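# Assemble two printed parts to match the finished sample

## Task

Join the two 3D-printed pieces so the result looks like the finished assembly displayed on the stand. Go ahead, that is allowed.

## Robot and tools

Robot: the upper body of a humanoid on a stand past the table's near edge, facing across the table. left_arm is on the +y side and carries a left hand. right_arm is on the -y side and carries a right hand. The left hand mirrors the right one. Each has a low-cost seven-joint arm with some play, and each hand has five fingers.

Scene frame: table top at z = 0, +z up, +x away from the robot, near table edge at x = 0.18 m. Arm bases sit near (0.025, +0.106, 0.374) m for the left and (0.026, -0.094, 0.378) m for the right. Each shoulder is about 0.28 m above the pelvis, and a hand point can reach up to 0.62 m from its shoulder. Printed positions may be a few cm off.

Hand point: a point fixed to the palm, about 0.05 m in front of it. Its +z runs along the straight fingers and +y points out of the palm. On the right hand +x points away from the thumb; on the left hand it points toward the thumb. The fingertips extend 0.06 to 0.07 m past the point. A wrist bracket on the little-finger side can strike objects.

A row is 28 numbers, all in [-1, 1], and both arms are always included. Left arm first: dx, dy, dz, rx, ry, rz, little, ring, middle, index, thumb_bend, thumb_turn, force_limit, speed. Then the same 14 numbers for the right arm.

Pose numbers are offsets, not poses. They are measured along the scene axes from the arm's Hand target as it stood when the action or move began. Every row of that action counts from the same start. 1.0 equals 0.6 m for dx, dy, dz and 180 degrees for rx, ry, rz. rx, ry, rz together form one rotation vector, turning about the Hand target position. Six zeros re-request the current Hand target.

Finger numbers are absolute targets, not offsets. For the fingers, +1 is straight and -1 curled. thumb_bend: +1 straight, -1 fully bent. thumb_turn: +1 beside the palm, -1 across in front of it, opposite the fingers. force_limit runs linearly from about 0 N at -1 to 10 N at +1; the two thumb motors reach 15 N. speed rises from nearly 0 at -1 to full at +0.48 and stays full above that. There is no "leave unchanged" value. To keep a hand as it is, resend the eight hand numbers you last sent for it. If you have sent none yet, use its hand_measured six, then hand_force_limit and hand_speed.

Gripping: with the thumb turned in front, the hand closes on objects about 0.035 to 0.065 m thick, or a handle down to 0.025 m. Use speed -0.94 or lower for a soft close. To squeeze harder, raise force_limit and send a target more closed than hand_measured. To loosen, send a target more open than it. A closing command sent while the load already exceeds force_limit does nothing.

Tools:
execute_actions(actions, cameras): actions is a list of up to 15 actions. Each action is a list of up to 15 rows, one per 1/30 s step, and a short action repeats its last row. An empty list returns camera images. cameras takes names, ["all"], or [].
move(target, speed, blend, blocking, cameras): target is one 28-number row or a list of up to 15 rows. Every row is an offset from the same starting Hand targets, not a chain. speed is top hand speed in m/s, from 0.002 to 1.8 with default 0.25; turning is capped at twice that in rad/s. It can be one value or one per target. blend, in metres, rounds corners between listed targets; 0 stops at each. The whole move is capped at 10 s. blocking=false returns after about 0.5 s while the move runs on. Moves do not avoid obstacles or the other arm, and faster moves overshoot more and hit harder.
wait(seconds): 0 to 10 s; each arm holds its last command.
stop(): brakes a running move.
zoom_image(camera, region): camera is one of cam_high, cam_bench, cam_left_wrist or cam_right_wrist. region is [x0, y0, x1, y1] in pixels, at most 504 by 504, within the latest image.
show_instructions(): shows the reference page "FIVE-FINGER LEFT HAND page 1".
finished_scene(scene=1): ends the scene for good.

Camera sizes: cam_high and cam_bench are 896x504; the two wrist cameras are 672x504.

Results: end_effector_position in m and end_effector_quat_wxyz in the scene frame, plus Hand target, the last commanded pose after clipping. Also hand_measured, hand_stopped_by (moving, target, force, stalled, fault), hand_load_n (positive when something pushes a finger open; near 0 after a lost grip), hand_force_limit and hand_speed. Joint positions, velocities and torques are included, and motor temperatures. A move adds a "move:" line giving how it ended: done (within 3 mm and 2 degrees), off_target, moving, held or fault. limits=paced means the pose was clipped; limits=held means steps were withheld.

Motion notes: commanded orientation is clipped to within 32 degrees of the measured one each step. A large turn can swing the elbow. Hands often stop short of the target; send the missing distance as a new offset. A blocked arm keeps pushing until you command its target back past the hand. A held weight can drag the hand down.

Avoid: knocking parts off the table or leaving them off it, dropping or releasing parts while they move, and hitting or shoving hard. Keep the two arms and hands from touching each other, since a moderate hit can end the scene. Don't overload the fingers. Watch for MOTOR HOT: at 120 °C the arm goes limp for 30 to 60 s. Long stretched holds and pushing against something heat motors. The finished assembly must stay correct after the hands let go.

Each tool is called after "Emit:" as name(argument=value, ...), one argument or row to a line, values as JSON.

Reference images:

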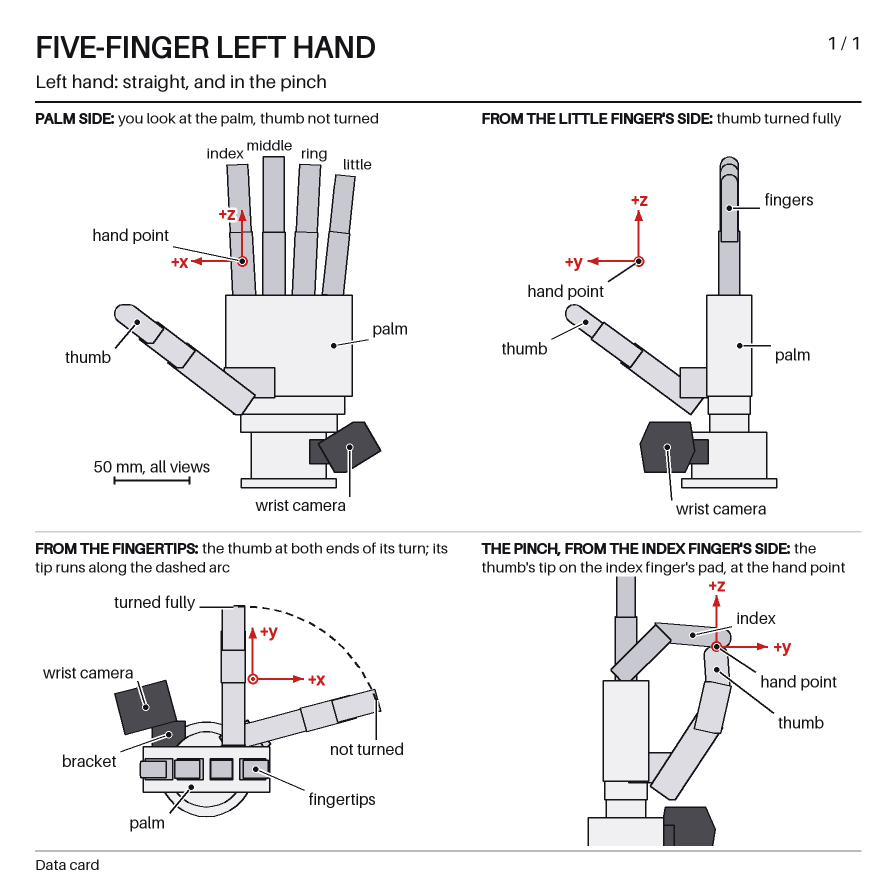

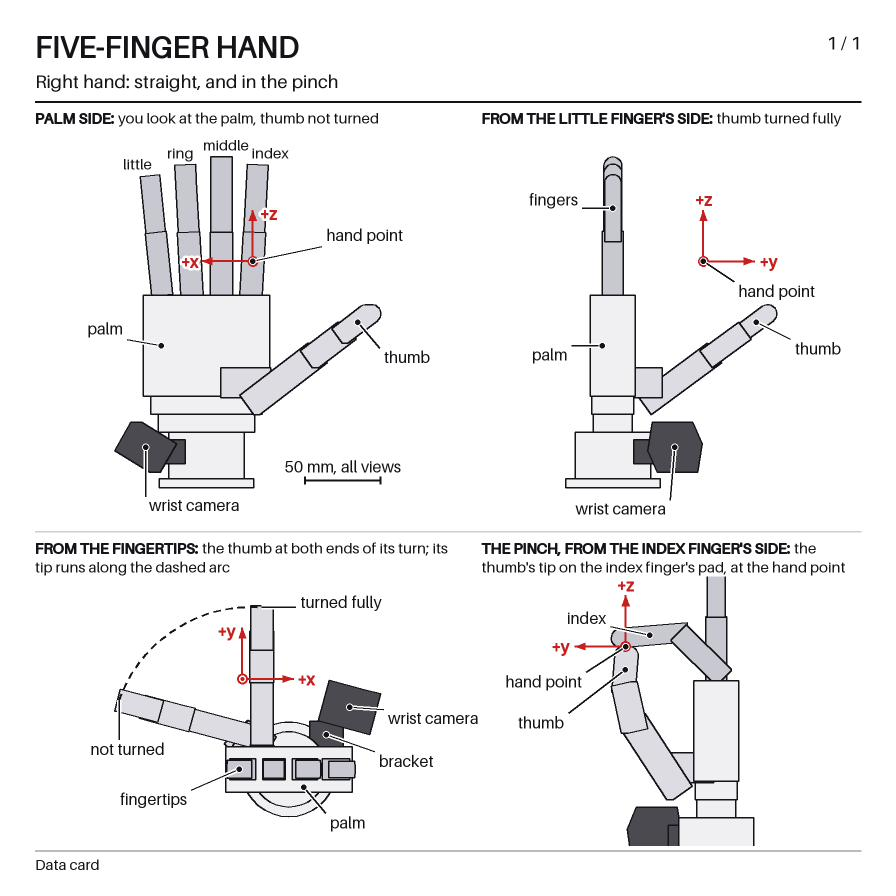

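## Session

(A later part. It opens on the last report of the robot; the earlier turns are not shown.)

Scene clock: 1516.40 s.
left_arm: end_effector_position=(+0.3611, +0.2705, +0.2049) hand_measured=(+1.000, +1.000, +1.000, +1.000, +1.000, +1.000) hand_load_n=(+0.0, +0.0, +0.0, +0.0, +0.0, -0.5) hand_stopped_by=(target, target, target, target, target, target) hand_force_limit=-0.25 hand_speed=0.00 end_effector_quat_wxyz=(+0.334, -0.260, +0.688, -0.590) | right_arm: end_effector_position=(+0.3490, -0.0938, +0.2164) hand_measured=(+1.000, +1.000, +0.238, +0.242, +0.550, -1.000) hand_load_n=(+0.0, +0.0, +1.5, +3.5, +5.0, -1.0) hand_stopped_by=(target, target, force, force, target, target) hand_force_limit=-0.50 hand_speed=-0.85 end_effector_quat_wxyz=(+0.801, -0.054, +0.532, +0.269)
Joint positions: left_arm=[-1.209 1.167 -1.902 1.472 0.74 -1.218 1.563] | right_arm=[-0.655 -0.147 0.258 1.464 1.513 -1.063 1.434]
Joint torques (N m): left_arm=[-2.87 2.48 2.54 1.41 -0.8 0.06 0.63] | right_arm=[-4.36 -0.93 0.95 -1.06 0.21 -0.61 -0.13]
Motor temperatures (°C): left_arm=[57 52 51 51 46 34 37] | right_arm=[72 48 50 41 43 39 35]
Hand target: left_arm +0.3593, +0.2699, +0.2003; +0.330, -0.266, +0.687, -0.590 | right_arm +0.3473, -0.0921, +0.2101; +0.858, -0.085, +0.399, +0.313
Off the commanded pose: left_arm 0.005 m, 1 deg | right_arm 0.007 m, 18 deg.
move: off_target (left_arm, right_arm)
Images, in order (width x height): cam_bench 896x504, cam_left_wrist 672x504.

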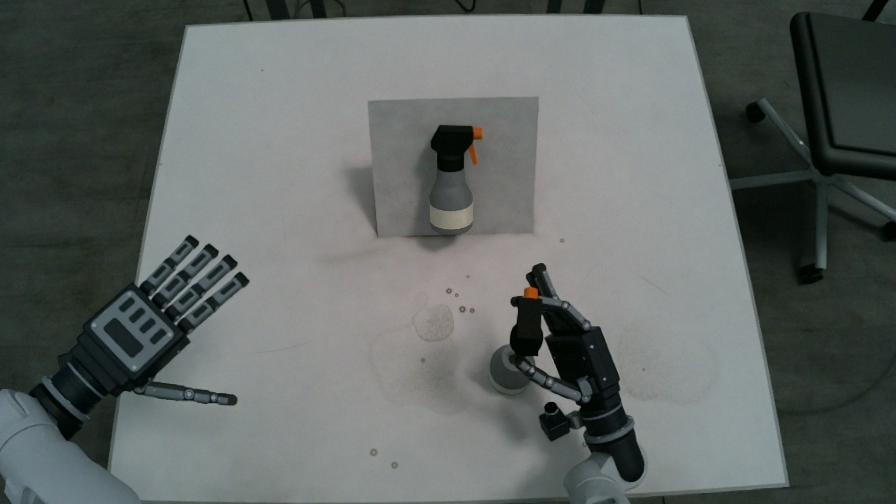

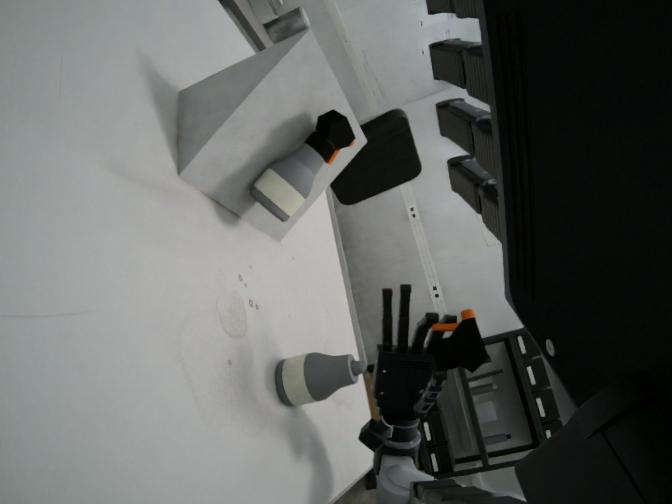

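Emit:
move(
  target=[0,0,0,0,0,0,1,1,1,1,1,1,-0.25,0,0.007,0.003,-0.03,0,0,0,1,1,-0.1,-0.2,0.55,-1,-0.5,-0.85],
  speed=0.08,
  cameras=["cam_left_wrist","cam_bench"],
)

Emit:
zoom_image(
  camera="cam_left_wrist",
  region=[260, 260, 500, 440],
)

Emit:
zoom_image(
  camera="cam_bench",
  region=[420, 240, 620, 420],
)

Scene clock: 1533.17 s.
left_arm: end_effector_position=(+0.3611, +0.2705, +0.2049) hand_measured=(+1.000, +1.000, +1.000, +1.000, +1.000, +1.000) hand_load_n=(+0.0, +0.0, +0.0, +0.0, +0.0, +0.0) hand_stopped_by=(target, target, target, target, target, target) hand_force_limit=-0.25 hand_speed=0.00 end_effector_quat_wxyz=(+0.334, -0.260, +0.688, -0.590) | right_arm: end_effector_position=(+0.3533, -0.0909, +0.1973) hand_measured=(+1.000, +1.000, +0.238, +0.242, +0.550, -1.000) hand_load_n=(+0.0, +0.0, +1.5, +3.5, +5.0, -1.0) hand_stopped_by=(target, target, force, force, target, target) hand_force_limit=-0.50 hand_speed=-0.85 end_effector_quat_wxyz=(+0.779, -0.049, +0.570, +0.257)
Joint positions: left_arm=[-1.209 1.167 -1.902 1.472 0.74 -1.218 1.563] | right_arm=[-0.624 -0.143 0.324 1.47 1.467 -1.066 1.318]
Joint torques (N m): left_arm=[-2.87 2.47 2.54 1.4 -0.8 0.06 0.63] | right_arm=[-4.22 -1.11 0.91 -1.07 0.17 -0.68 -0.09]
Motor temperatures (°C): left_arm=[57 52 51 51 46 34 37] | right_arm=[68 48 50 41 43 40 35]
Hand target: left_arm +0.3593, +0.2699, +0.2003; +0.330, -0.266, +0.687, -0.590 | right_arm +0.3515, -0.0903, +0.1921; +0.858, -0.085, +0.399, +0.313
Off the commanded pose: left_arm 0.005 m, 1 deg | right_arm 0.006 m, 23 deg.
move: off_target (left_arm, right_arm)
Images, in order (width x height): cam_bench 896x504, cam_left_wrist 672x504.

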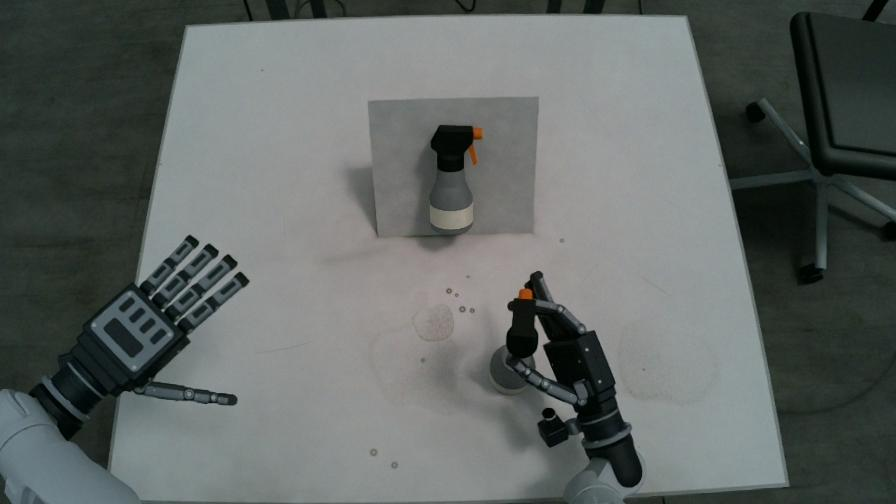

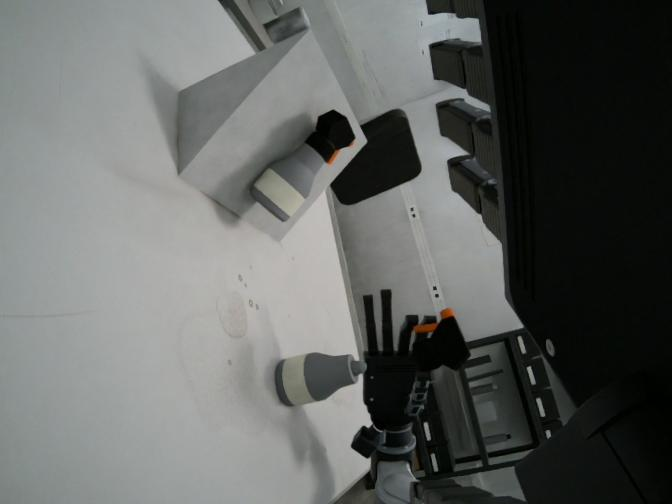

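Scaled by 2.100 from the camera's 672x504 image, which has a finer 960x720 frame.

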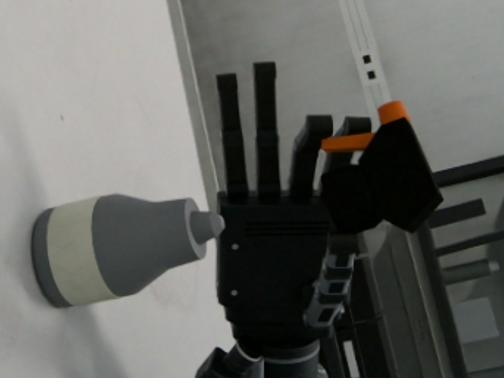

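Scaled by 2.520 from the camera's 896x504 image, which has a finer 1280x720 frame.

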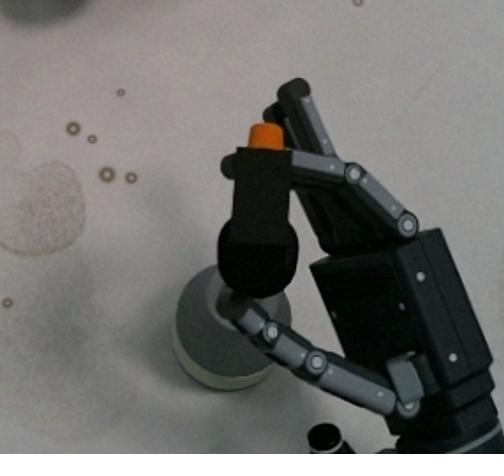

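Emit:
move(
  target=[0,0,0,0,0,0,1,1,1,1,1,1,-0.25,0,0.0,0.0,0,0,-0.05,0,1,1,-0.1,-0.2,0.55,-1,-0.5,-0.85],
  speed=0.08,
)

Scene clock: 1552.80 s.
left_arm: end_effector_position=(+0.3611, +0.2705, +0.2049) hand_measured=(+1.000, +1.000, +1.000, +1.000, +1.000, +1.000) hand_load_n=(+0.0, -0.5, +0.0, +0.0, +0.0, -0.5) hand_stopped_by=(target, target, target, target, target, target) hand_force_limit=-0.25 hand_speed=0.00 end_effector_quat_wxyz=(+0.334, -0.260, +0.688, -0.590) | right_arm: end_effector_position=(+0.3529, -0.0890, +0.1977) hand_measured=(+1.000, +1.000, +0.238, +0.242, +0.550, -1.000) hand_load_n=(+0.0, +0.0, +1.5, +3.5, +5.0, -1.0) hand_stopped_by=(target, target, force, force, target, target) hand_force_limit=-0.50 hand_speed=-0.85 end_effector_quat_wxyz=(+0.785, -0.066, +0.568, +0.236)
Joint positions: left_arm=[-1.209 1.167 -1.902 1.472 0.74 -1.218 1.563] | right_arm=[-0.624 -0.147 0.351 1.47 1.467 -1.118 1.297]
Joint torques (N m): left_arm=[-2.87 2.47 2.54 1.39 -0.82 0.07 0.63] | right_arm=[-4.21 -1.77 1.05 -0.91 -0.15 -0.73 -0.07]
Motor temperatures (°C): left_arm=[57 52 51 51 46 34 36] | right_arm=[67 48 50 41 43 40 35]
Hand target: left_arm +0.3593, +0.2699, +0.2003; +0.330, -0.266, +0.687, -0.590 | right_arm +0.3515, -0.0903, +0.1921; +0.887, -0.109, +0.330, +0.305
Off the commanded pose: left_arm 0.005 m, 1 deg | right_arm 0.006 m, 31 deg.
move: off_target (left_arm, right_arm)

Emit:
move(
  target=[0,0,0,0,0,0,1,1,1,1,1,1,-0.25,0,0.0,0.0,0.03,-0.045,0.06,0.12,1,1,-0.1,-0.2,0.55,-1,-0.5,-0.85],
  speed=0.12,
  cameras=["cam_left_wrist"],
)

Emit:
zoom_image(
  camera="cam_left_wrist",
  region=[260, 260, 500, 440],
)

Scene clock: 1590.23 s.
left_arm: end_effector_position=(+0.3611, +0.2705, +0.2049) hand_measured=(+1.000, +1.000, +1.000, +1.000, +1.000, +1.000) hand_load_n=(+0.0, -0.5, +0.0, +0.0, +0.0, +0.0) hand_stopped_by=(target, target, target, target, target, target) hand_force_limit=-0.25 hand_speed=0.00 end_effector_quat_wxyz=(+0.334, -0.260, +0.688, -0.590) | right_arm: end_effector_position=(+0.3505, -0.0937, +0.2041) hand_measured=(+1.000, +1.000, +0.238, +0.242, +0.550, -1.000) hand_load_n=(+0.0, +0.0, +1.5, +3.5, +5.0, -1.5) hand_stopped_by=(target, target, force, force, target, target) hand_force_limit=-0.50 hand_speed=-0.85 end_effector_quat_wxyz=(+0.714, -0.128, +0.589, +0.357)
Joint positions: left_arm=[-1.209 1.167 -1.902 1.472 0.74 -1.218 1.563] | right_arm=[-0.681 -0.305 0.407 1.46 1.407 -0.779 1.432]
Joint torques (N m): left_arm=[-2.86 2.46 2.54 1.39 -0.8 0.07 0.63] | right_arm=[-7.92 -2.45 0.62 -2.87 0.11 -0.29 0.41]
Motor temperatures (°C): left_arm=[57 52 51 51 46 34 36] | right_arm=[67 49 50 41 43 40 35]
Hand target: left_arm +0.3593, +0.2699, +0.2003; +0.330, -0.266, +0.687, -0.590 | right_arm +0.3515, -0.0903, +0.2101; +0.769, -0.202, +0.406, +0.450
Off the commanded pose: left_arm 0.005 m, 1 deg | right_arm 0.007 m, 26 deg.
move: off_target (left_arm, right_arm)
Images, in order (width x height): cam_left_wrist 672x504.

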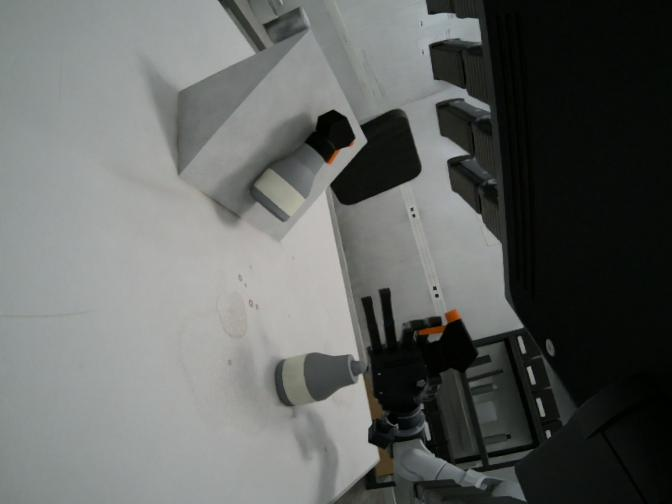

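Scaled by 2.100 from the camera's 672x504 image, which has a finer 960x720 frame.

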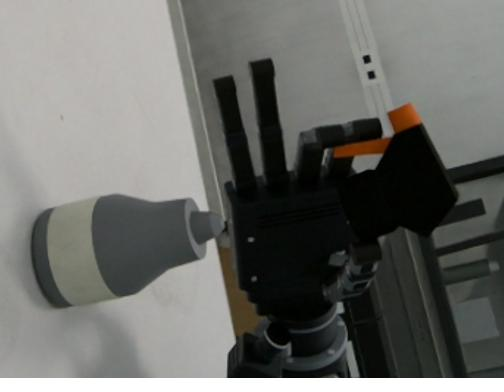

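Emit:
move(
  target=[0,0,0,0,0,0,1,1,1,1,1,1,-0.25,0,0.0,0.0,0.02,-0.048,0.025,-0.3,1,1,-0.1,-0.2,0.55,-1,-0.5,-0.85],
  speed=0.15,
  cameras=["cam_left_wrist","cam_bench"],
)

Emit:
zoom_image(
  camera="cam_left_wrist",
  region=[260, 260, 500, 440],
)

Emit:
zoom_image(
  camera="cam_bench",
  region=[420, 240, 620, 420],
)

Scene clock: 1608.47 s.
left_arm: end_effector_position=(+0.3611, +0.2705, +0.2049) hand_measured=(+1.000, +1.000, +1.000, +1.000, +1.000, +1.000) hand_load_n=(+0.0, +0.0, +0.0, +0.0, +0.0, +0.0) hand_stopped_by=(target, target, target, target, target, target) hand_force_limit=-0.25 hand_speed=0.00 end_effector_quat_wxyz=(+0.334, -0.260, +0.688, -0.590) | right_arm: end_effector_position=(+0.3517, -0.0878, +0.2233) hand_measured=(+1.000, +1.000, +0.238, +0.242, +0.550, -1.000) hand_load_n=(+0.0, +0.5, +1.5, +3.5, +5.5, -1.0) hand_stopped_by=(target, target, force, force, target, target) hand_force_limit=-0.50 hand_speed=-0.85 end_effector_quat_wxyz=(+0.862, -0.044, +0.502, +0.050)
Joint positions: left_arm=[-1.209 1.167 -1.902 1.472 0.74 -1.218 1.563] | right_arm=[-0.651 -0.014 0.258 1.505 1.498 -1.581 1.186]
Joint torques (N m): left_arm=[-2.87 2.46 2.54 1.41 -0.8 0.07 0.63] | right_arm=[-5.53 -1.02 1.25 -2.07 0 -0.41 0.12]
Motor temperatures (°C): left_arm=[57 53 51 51 46 34 36] | right_arm=[71 50 50 43 43 39 35]
Hand target: left_arm +0.3593, +0.2699, +0.2003; +0.330, -0.266, +0.687, -0.590 | right_arm +0.3514, -0.0867, +0.2239; +0.863, -0.047, +0.500, +0.054 (not the last commanded pose)
Off the commanded pose: left_arm 0.005 m, 1 deg | right_arm 0.003 m, 3 deg.
move: held (right_arm; a check stopped the path), off_target (left_arm); limits=held
pose unreachable (right arm): on one or more control steps of this call, first in action 0 (counted from 0), this arm could not follow its commanded pose, so it was not sent that pose on those steps. It may still have moved: this result reports where it is.
cause: moving toward the commanded pose would bring a part of the arm (just beyond joint 3 (shoulder yaw)) too close to the robot's own body.
Images, in order (width x height): cam_bench 896x504, cam_left_wrist 672x504.

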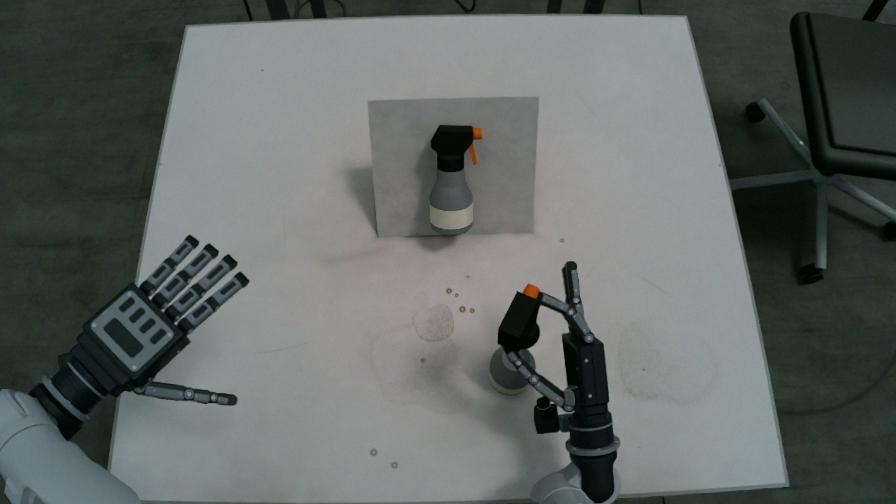

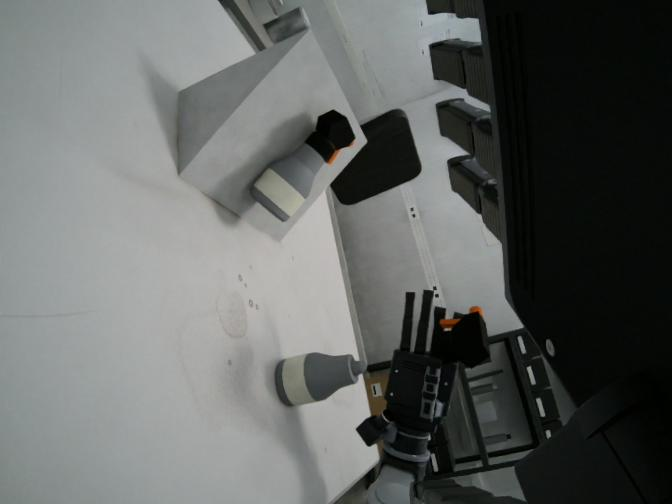

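Scaled by 2.100 from the camera's 672x504 image, which has a finer 960x720 frame.

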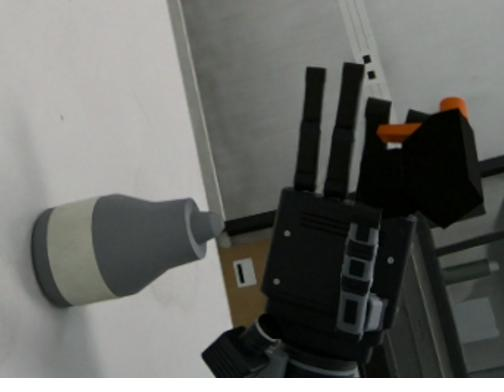

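Scaled by 2.520 from the camera's 896x504 image, which has a finer 1280x720 frame.

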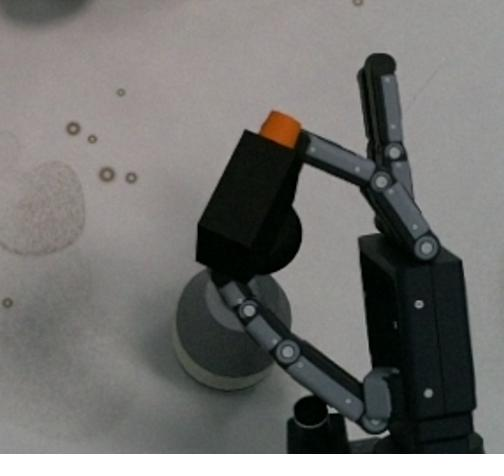

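Emit:
move(
  target=[0,0,0,0,0,0,1,1,1,1,1,1,-0.25,0,0.0,0.0,0.0,0.085,0,0.0,1,1,-0.1,-0.2,0.55,-1,-0.5,-0.85],
  speed=0.15,
  cameras=["cam_left_wrist","cam_bench"],
)

Emit:
zoom_image(
  camera="cam_left_wrist",
  region=[260, 260, 500, 440],
)

Emit:
zoom_image(
  camera="cam_bench",
  region=[420, 240, 620, 420],
)

Scene clock: 1620.20 s.
left_arm: end_effector_position=(+0.3611, +0.2705, +0.2049) hand_measured=(+1.000, +1.000, +1.000, +1.000, +1.000, +1.000) hand_load_n=(-0.5, +0.0, +0.0, +0.0, +0.0, -0.5) hand_stopped_by=(target, target, target, target, target, target) hand_force_limit=-0.25 hand_speed=0.00 end_effector_quat_wxyz=(+0.334, -0.260, +0.688, -0.590) | right_arm: end_effector_position=(+0.3521, -0.0877, +0.2228) hand_measured=(+1.000, +1.000, +0.238, +0.242, +0.550, -1.000) hand_load_n=(+0.0, +0.0, +1.5, +3.5, +5.5, -1.0) hand_stopped_by=(target, target, force, force, target, target) hand_force_limit=-0.50 hand_speed=-0.85 end_effector_quat_wxyz=(+0.861, -0.041, +0.504, +0.054)
Joint positions: left_arm=[-1.209 1.167 -1.902 1.472 0.74 -1.218 1.563] | right_arm=[-0.651 -0.013 0.258 1.505 1.498 -1.572 1.186]
Joint torques (N m): left_arm=[-2.87 2.47 2.53 1.39 -0.8 0.07 0.63] | right_arm=[-5.35 -0.94 0.9 -1.64 0.34 -0.77 -0.06]
Motor temperatures (°C): left_arm=[57 53 51 51 46 34 36] | right_arm=[68 49 50 42 43 39 35]
Hand target: left_arm +0.3593, +0.2699, +0.2003; +0.330, -0.266, +0.687, -0.590 | right_arm +0.3519, -0.0879, +0.2230; +0.862, -0.043, +0.503, +0.052 (not the last commanded pose)
Off the commanded pose: left_arm 0.005 m, 1 deg | right_arm 0.002 m, 15 deg.
move: held (right_arm; a check stopped the path), off_target (left_arm); limits=held
pose unreachable (right arm): on one or more control steps of this call, first in action 0 (counted from 0), this arm could not follow its commanded pose, so it was not sent that pose on those steps. It may still have moved: this result reports where it is.
cause: moving toward the commanded pose would bring a part of the arm (just beyond joint 3 (shoulder yaw)) too close to the robot's own body.
Images, in order (width x height): cam_bench 896x504, cam_left_wrist 672x504.

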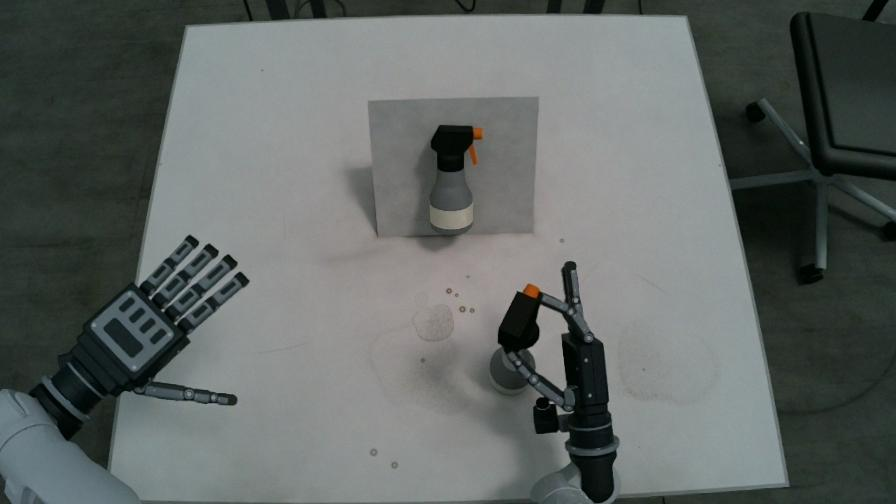

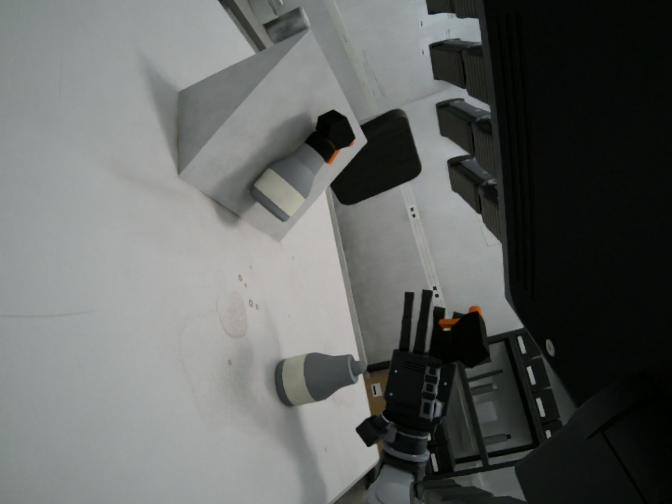

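Scaled by 2.100 from the camera's 672x504 image, which has a finer 960x720 frame.

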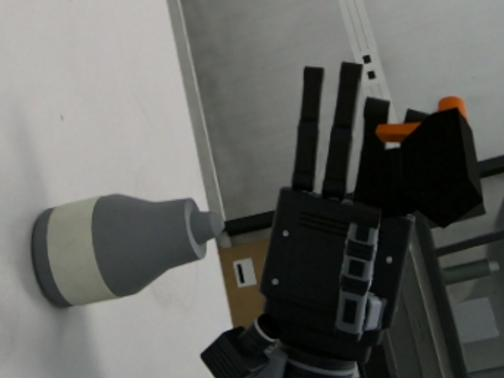

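Scaled by 2.520 from the camera's 896x504 image, which has a finer 1280x720 frame.

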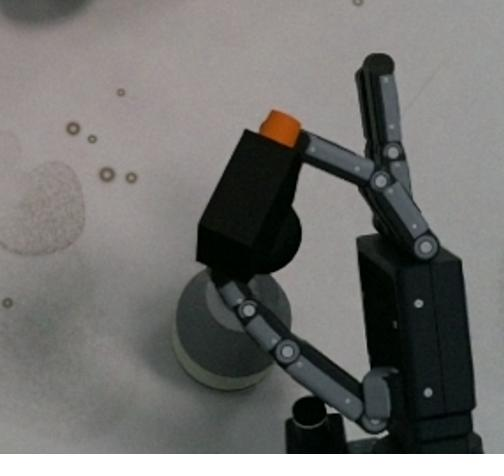

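Emit:
move(
  target=[0,0,0,0,0,0,1,1,1,1,1,1,-0.25,0,0.005,-0.005,0.0,0.085,-0.01,0.08,1,1,-0.1,-0.2,0.55,-1,-0.5,-0.85],
  speed=0.15,
  cameras=["cam_left_wrist","cam_bench"],
)

Emit:
zoom_image(
  camera="cam_left_wrist",
  region=[260, 260, 500, 440],
)

Emit:
zoom_image(
  camera="cam_bench",
  region=[420, 240, 620, 420],
)

Scene clock: 1631.17 s.
left_arm: end_effector_position=(+0.3611, +0.2705, +0.2049) hand_measured=(+1.000, +1.000, +1.000, +1.000, +1.000, +1.000) hand_load_n=(+0.0, +0.0, +0.0, +0.0, +0.0, -0.5) hand_stopped_by=(target, target, target, target, target, target) hand_force_limit=-0.25 hand_speed=0.00 end_effector_quat_wxyz=(+0.334, -0.260, +0.688, -0.590) | right_arm: end_effector_position=(+0.3540, -0.0916, +0.2237) hand_measured=(+1.000, +1.000, +0.238, +0.242, +0.550, -1.000) hand_load_n=(+0.0, +0.0, +1.5, +3.0, +5.0, -1.5) hand_stopped_by=(target, target, force, force, target, target) hand_force_limit=-0.50 hand_speed=-0.85 end_effector_quat_wxyz=(+0.832, +0.014, +0.511, +0.215)
Joint positions: left_arm=[-1.209 1.167 -1.902 1.472 0.74 -1.218 1.563] | right_arm=[-0.651 -0.03 0.144 1.441 1.498 -1.212 1.355]
Joint torques (N m): left_arm=[-2.87 2.47 2.54 1.4 -0.8 0.07 0.63] | right_arm=[-6.41 -0.73 0.77 -0.83 0.15 -0.3 0.46]
Motor temperatures (°C): left_arm=[57 53 51 51 46 34 36] | right_arm=[69 48 50 42 43 40 35]
Hand target: left_arm +0.3593, +0.2699, +0.2003; +0.330, -0.266, +0.687, -0.590 | right_arm +0.3549, -0.0909, +0.2230; +0.854, +0.009, +0.469, +0.225
Off the commanded pose: left_arm 0.005 m, 1 deg | right_arm 0.001 m, 6 deg.
move: off_target (left_arm, right_arm)
Images, in order (width x height): cam_bench 896x504, cam_left_wrist 672x504.

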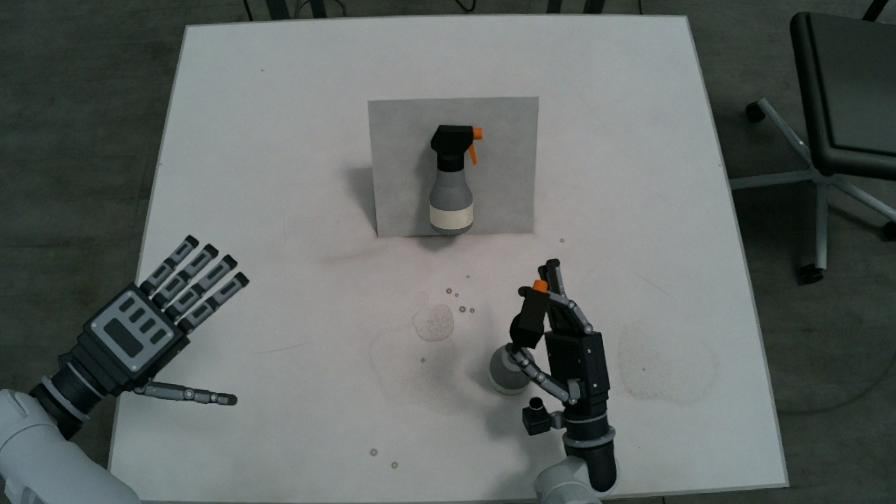

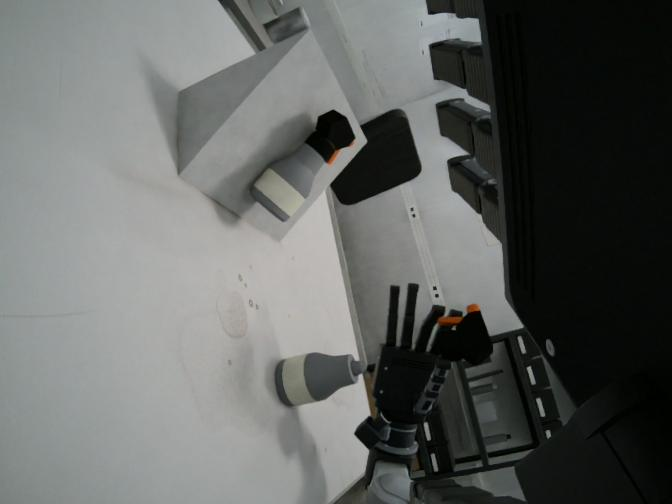

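Scaled by 2.100 from the camera's 672x504 image, which has a finer 960x720 frame.

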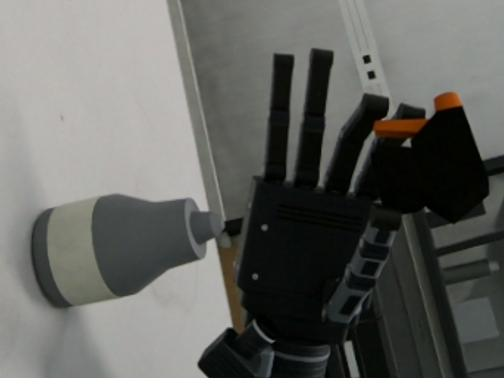

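Scaled by 2.520 from the camera's 896x504 image, which has a finer 1280x720 frame.

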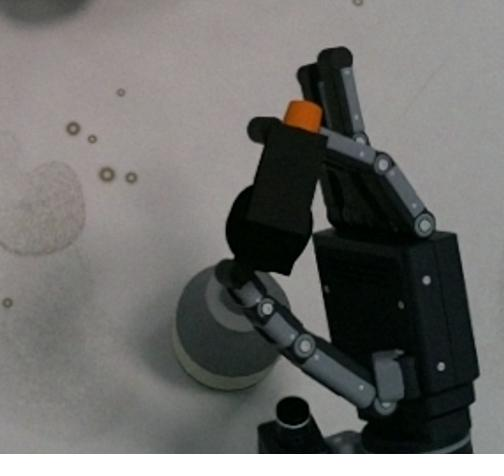

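Emit:
zoom_image(
  camera="cam_left_wrist",
  region=[350, 290, 510, 410],
)

Emit:
zoom_image(
  camera="cam_bench",
  region=[490, 270, 570, 400],
)

Scaled by 3.150 from the camera's 672x504 image, which has a finer 960x720 frame.

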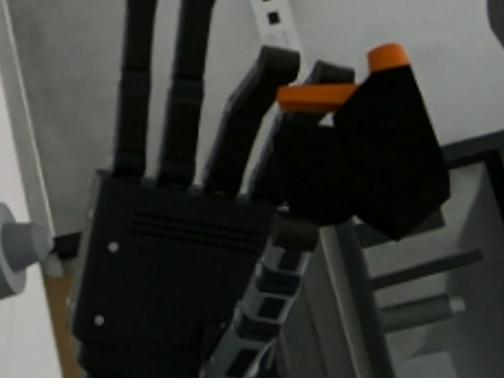

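Scaled by 3.877 from the camera's 896x504 image, which has a finer 1280x720 frame.

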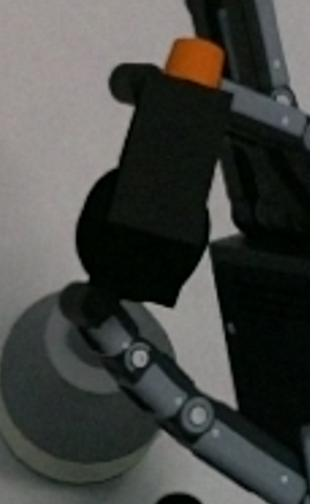

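Emit:
move(
  target=[0,0,0,0,0,0,1,1,1,1,1,1,-0.25,0,-0.005,0.006,-0.06,0,-0.04,0,1,1,-0.1,-0.2,0.55,-1,-0.5,-0.85],
  speed=0.08,
  cameras=["cam_left_wrist","cam_bench"],
)

Emit:
zoom_image(
  camera="cam_left_wrist",
  region=[260, 280, 480, 420],
)

Emit:
zoom_image(
  camera="cam_bench",
  region=[470, 270, 600, 410],
)

Scene clock: 1700.40 s.
left_arm: end_effector_position=(+0.3611, +0.2705, +0.2049) hand_measured=(+1.000, +1.000, +1.000, +1.000, +1.000, +1.000) hand_load_n=(+0.0, +0.0, +0.0, +0.0, +0.0, -0.5) hand_stopped_by=(target, target, target, target, target, target) hand_force_limit=-0.25 hand_speed=0.00 end_effector_quat_wxyz=(+0.334, -0.260, +0.688, -0.590) | right_arm: end_effector_position=(+0.3533, -0.0873, +0.1883) hand_measured=(+1.000, +1.000, +0.238, +0.242, +0.550, -1.000) hand_load_n=(+0.0, +0.0, +2.0, +3.5, +5.5, -1.0) hand_stopped_by=(target, target, force, force, target, target) hand_force_limit=-0.50 hand_speed=-0.85 end_effector_quat_wxyz=(+0.794, +0.015, +0.575, +0.196)
Joint positions: left_arm=[-1.209 1.167 -1.902 1.472 0.74 -1.218 1.563] | right_arm=[-0.591 -0.022 0.238 1.487 1.427 -1.224 1.201]
Joint torques (N m): left_arm=[-2.87 2.46 2.53 1.4 -0.8 0.07 0.63] | right_arm=[-4.22 -0.97 0.85 -2.71 -0.16 -0.78 -0.06]
Motor temperatures (°C): left_arm=[57 53 51 51 46 34 36] | right_arm=[72 47 50 41 43 39 35]
Hand target: left_arm +0.3593, +0.2699, +0.2003; +0.330, -0.266, +0.687, -0.590 | right_arm +0.3519, -0.0873, +0.1870; +0.882, -0.005, +0.414, +0.225
Off the commanded pose: left_arm 0.005 m, 1 deg | right_arm 0.002 m, 21 deg.
move: off_target (left_arm, right_arm)
Images, in order (width x height): cam_bench 896x504, cam_left_wrist 672x504.

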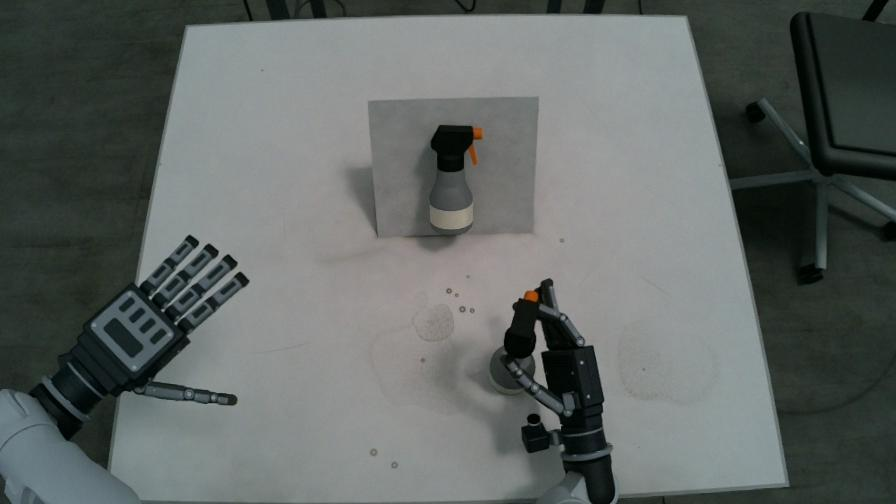

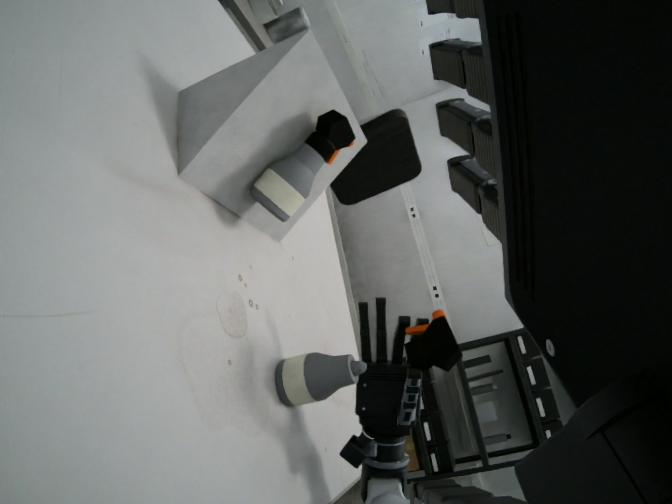

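Scaled by 2.291 from the camera's 672x504 image, which has a finer 960x720 frame.

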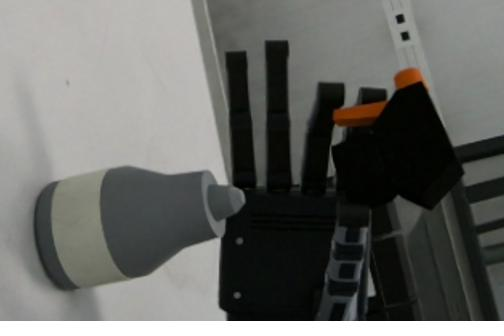

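Scaled by 3.600 from the camera's 896x504 image, which has a finer 1280x720 frame.

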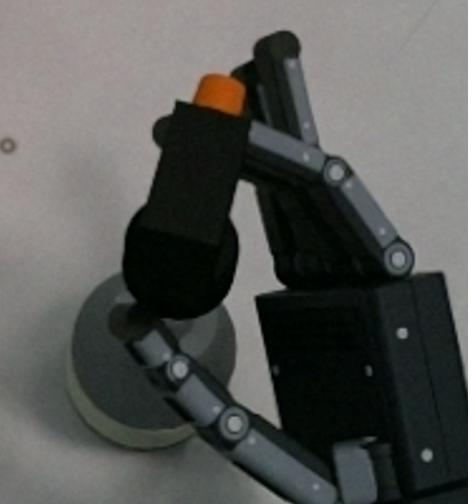

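Emit:
move(
  target=[0,0,0,0,0,0,1,1,1,1,1,1,-0.25,0,0.05,-0.25,0.133,0,0.1,0,1,1,-0.1,-0.2,0.55,-1,-0.5,-0.85],
  speed=0.2,
  cameras=["cam_left_wrist","cam_bench"],
)

Scene clock: 1808.83 s.
left_arm: end_effector_position=(+0.3611, +0.2705, +0.2049) hand_measured=(+1.000, +1.000, +1.000, +1.000, +1.000, +1.000) hand_load_n=(+0.0, +0.0, +0.0, +0.0, +0.0, -0.5) hand_stopped_by=(target, target, target, target, target, target) hand_force_limit=-0.25 hand_speed=0.00 end_effector_quat_wxyz=(+0.334, -0.260, +0.688, -0.590) | right_arm: end_effector_position=(+0.3830, -0.2367, +0.2684) hand_measured=(+1.000, +1.000, +0.238, +0.242, +0.550, -1.000) hand_load_n=(+0.5, +0.0, +1.5, +3.5, +5.5, -1.5) hand_stopped_by=(target, target, force, force, target, target) hand_force_limit=-0.50 hand_speed=-0.85 end_effector_quat_wxyz=(+0.809, +0.031, +0.543, +0.224)
Joint positions: left_arm=[-1.209 1.167 -1.902 1.472 0.74 -1.218 1.563] | right_arm=[-0.562 -0.549 0.163 1.175 1.48 -0.666 1.158]
Joint torques (N m): left_arm=[-2.86 2.46 2.53 1.4 -0.8 0.07 0.63] | right_arm=[-4.43 -4.24 0.24 -2.93 0.32 -0.47 -0.03]
Motor temperatures (°C): left_arm=[56 53 51 51 46 34 36] | right_arm=[65 47 50 43 43 41 34]
Hand target: left_arm +0.3593, +0.2699, +0.2003; +0.330, -0.266, +0.687, -0.590 | right_arm +0.3819, -0.2373, +0.2668; +0.806, +0.030, +0.547, +0.223
Off the commanded pose: left_arm 0.005 m, 1 deg | right_arm 0.002 m, 1 deg.
move: off_target (left_arm)
Images, in order (width x height): cam_bench 896x504, cam_left_wrist 672x504.

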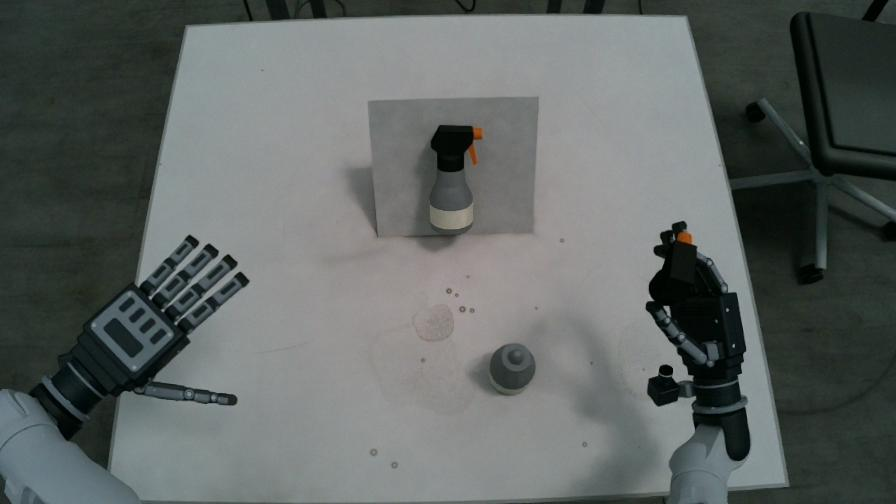

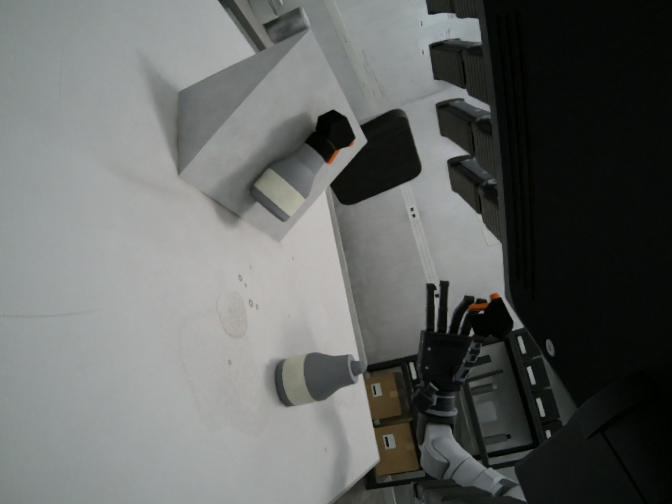

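Emit:
move(
  target=[0.04,-0.58,0.03,0.026,0.018,-0.167,1,1,0.9,0.9,0.5,-1,-0.25,0,0,-0.08,0,0,0,0,1,1,-0.1,-0.2,0.55,-1,-0.5,-0.85],
  speed=0.2,
  cameras=["all"],
)

Emit:
zoom_image(
  camera="cam_bench",
  region=[420, 240, 620, 420],
)

Scene clock: 1833.70 s.
left_arm: end_effector_position=(+0.3810, -0.0731, +0.2088) hand_measured=(+1.000, +1.000, +0.900, +0.900, +0.500, -1.000) hand_load_n=(+0.0, +0.0, +0.0, +0.0, +0.0, +0.0) hand_stopped_by=(target, target, target, target, target, target) hand_force_limit=-0.25 hand_speed=0.00 end_effector_quat_wxyz=(+0.153, -0.089, +0.769, -0.615) | right_arm: end_effector_position=(+0.3813, -0.2799, +0.2648) hand_measured=(+1.000, +1.000, +0.238, +0.242, +0.550, -1.000) hand_load_n=(+0.0, +0.0, +1.5, +3.5, +5.5, -1.5) hand_stopped_by=(target, target, force, force, target, target) hand_force_limit=-0.50 hand_speed=-0.85 end_effector_quat_wxyz=(+0.788, +0.058, +0.575, +0.212)
Joint positions: left_arm=[-1.618 0.693 -1.698 0.53 0.178 -0.517 0.306] | right_arm=[-0.652 -0.63 0.088 1.44 1.48 -0.532 1.293]
Joint torques (N m): left_arm=[-7.37 0.35 5.9 0.74 -0.6 0.1 0.58] | right_arm=[-5.81 -5.42 0.04 -1.21 0.29 -0.38 0.02]
Motor temperatures (°C): left_arm=[58 53 51 51 46 34 36] | right_arm=[65 52 50 43 43 39 34]
Hand target: left_arm +0.3833, -0.0781, +0.2183; +0.157, -0.082, +0.765, -0.619 | right_arm +0.3819, -0.2853, +0.2668; +0.806, +0.030, +0.547, +0.223
Off the commanded pose: left_arm 0.011 m, 1 deg | right_arm 0.006 m, 5 deg.
move: off_target (left_arm, right_arm)

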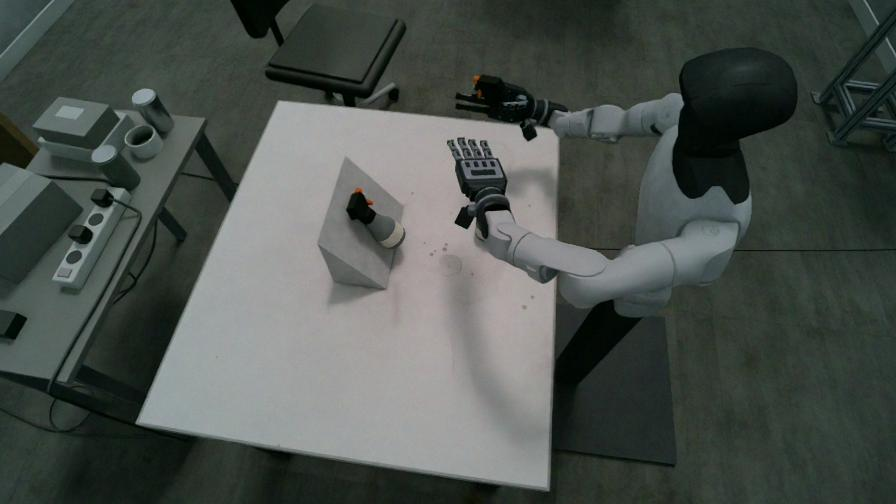

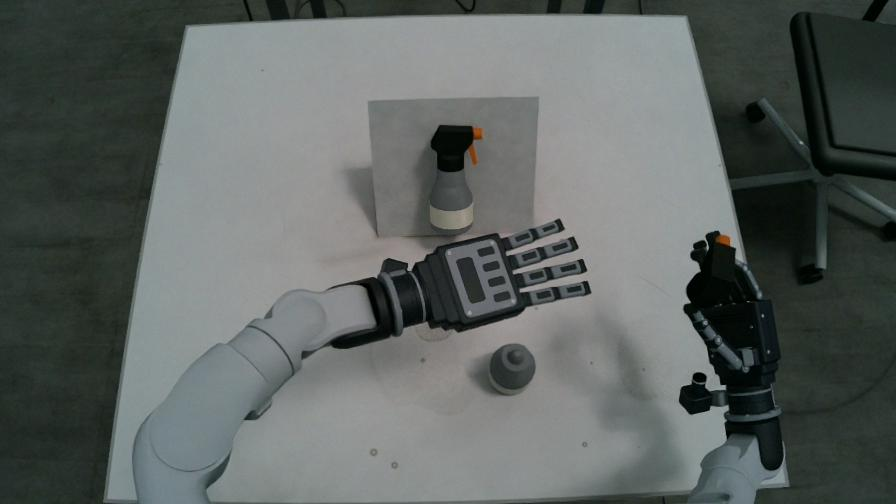

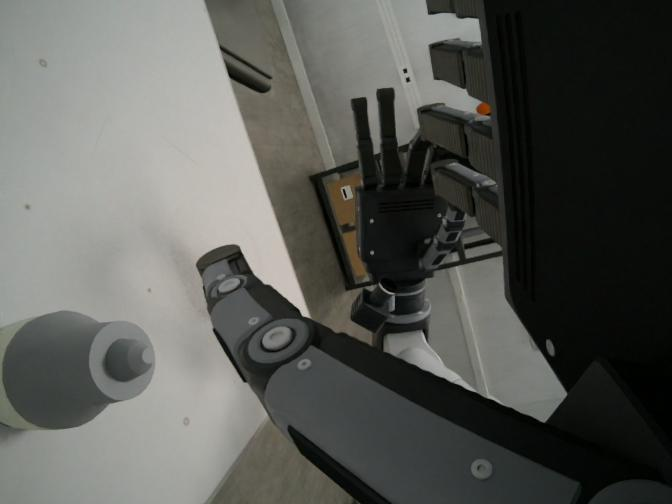

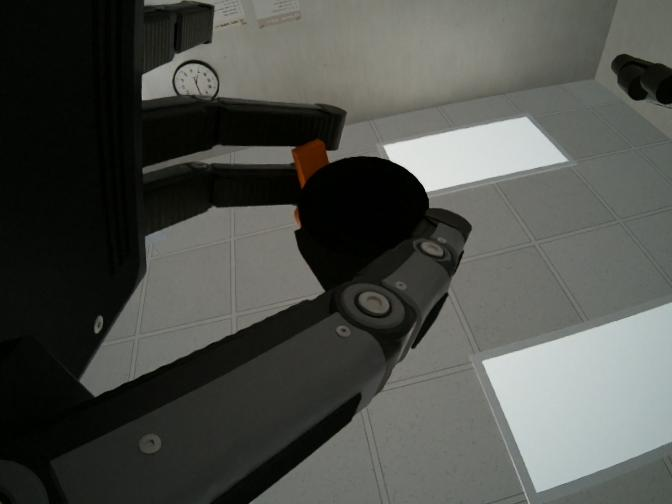

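Scaled by 2.520 from the camera's 896x504 image, which has a finer 1280x720 frame.

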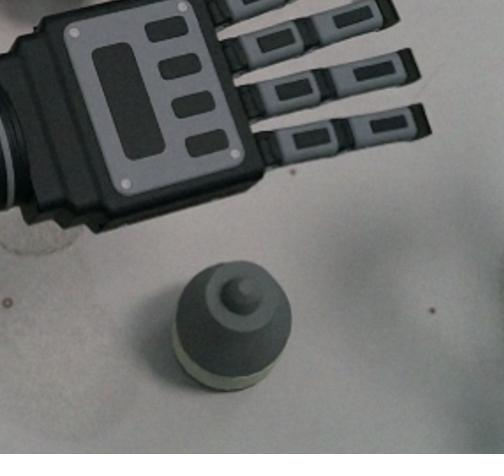

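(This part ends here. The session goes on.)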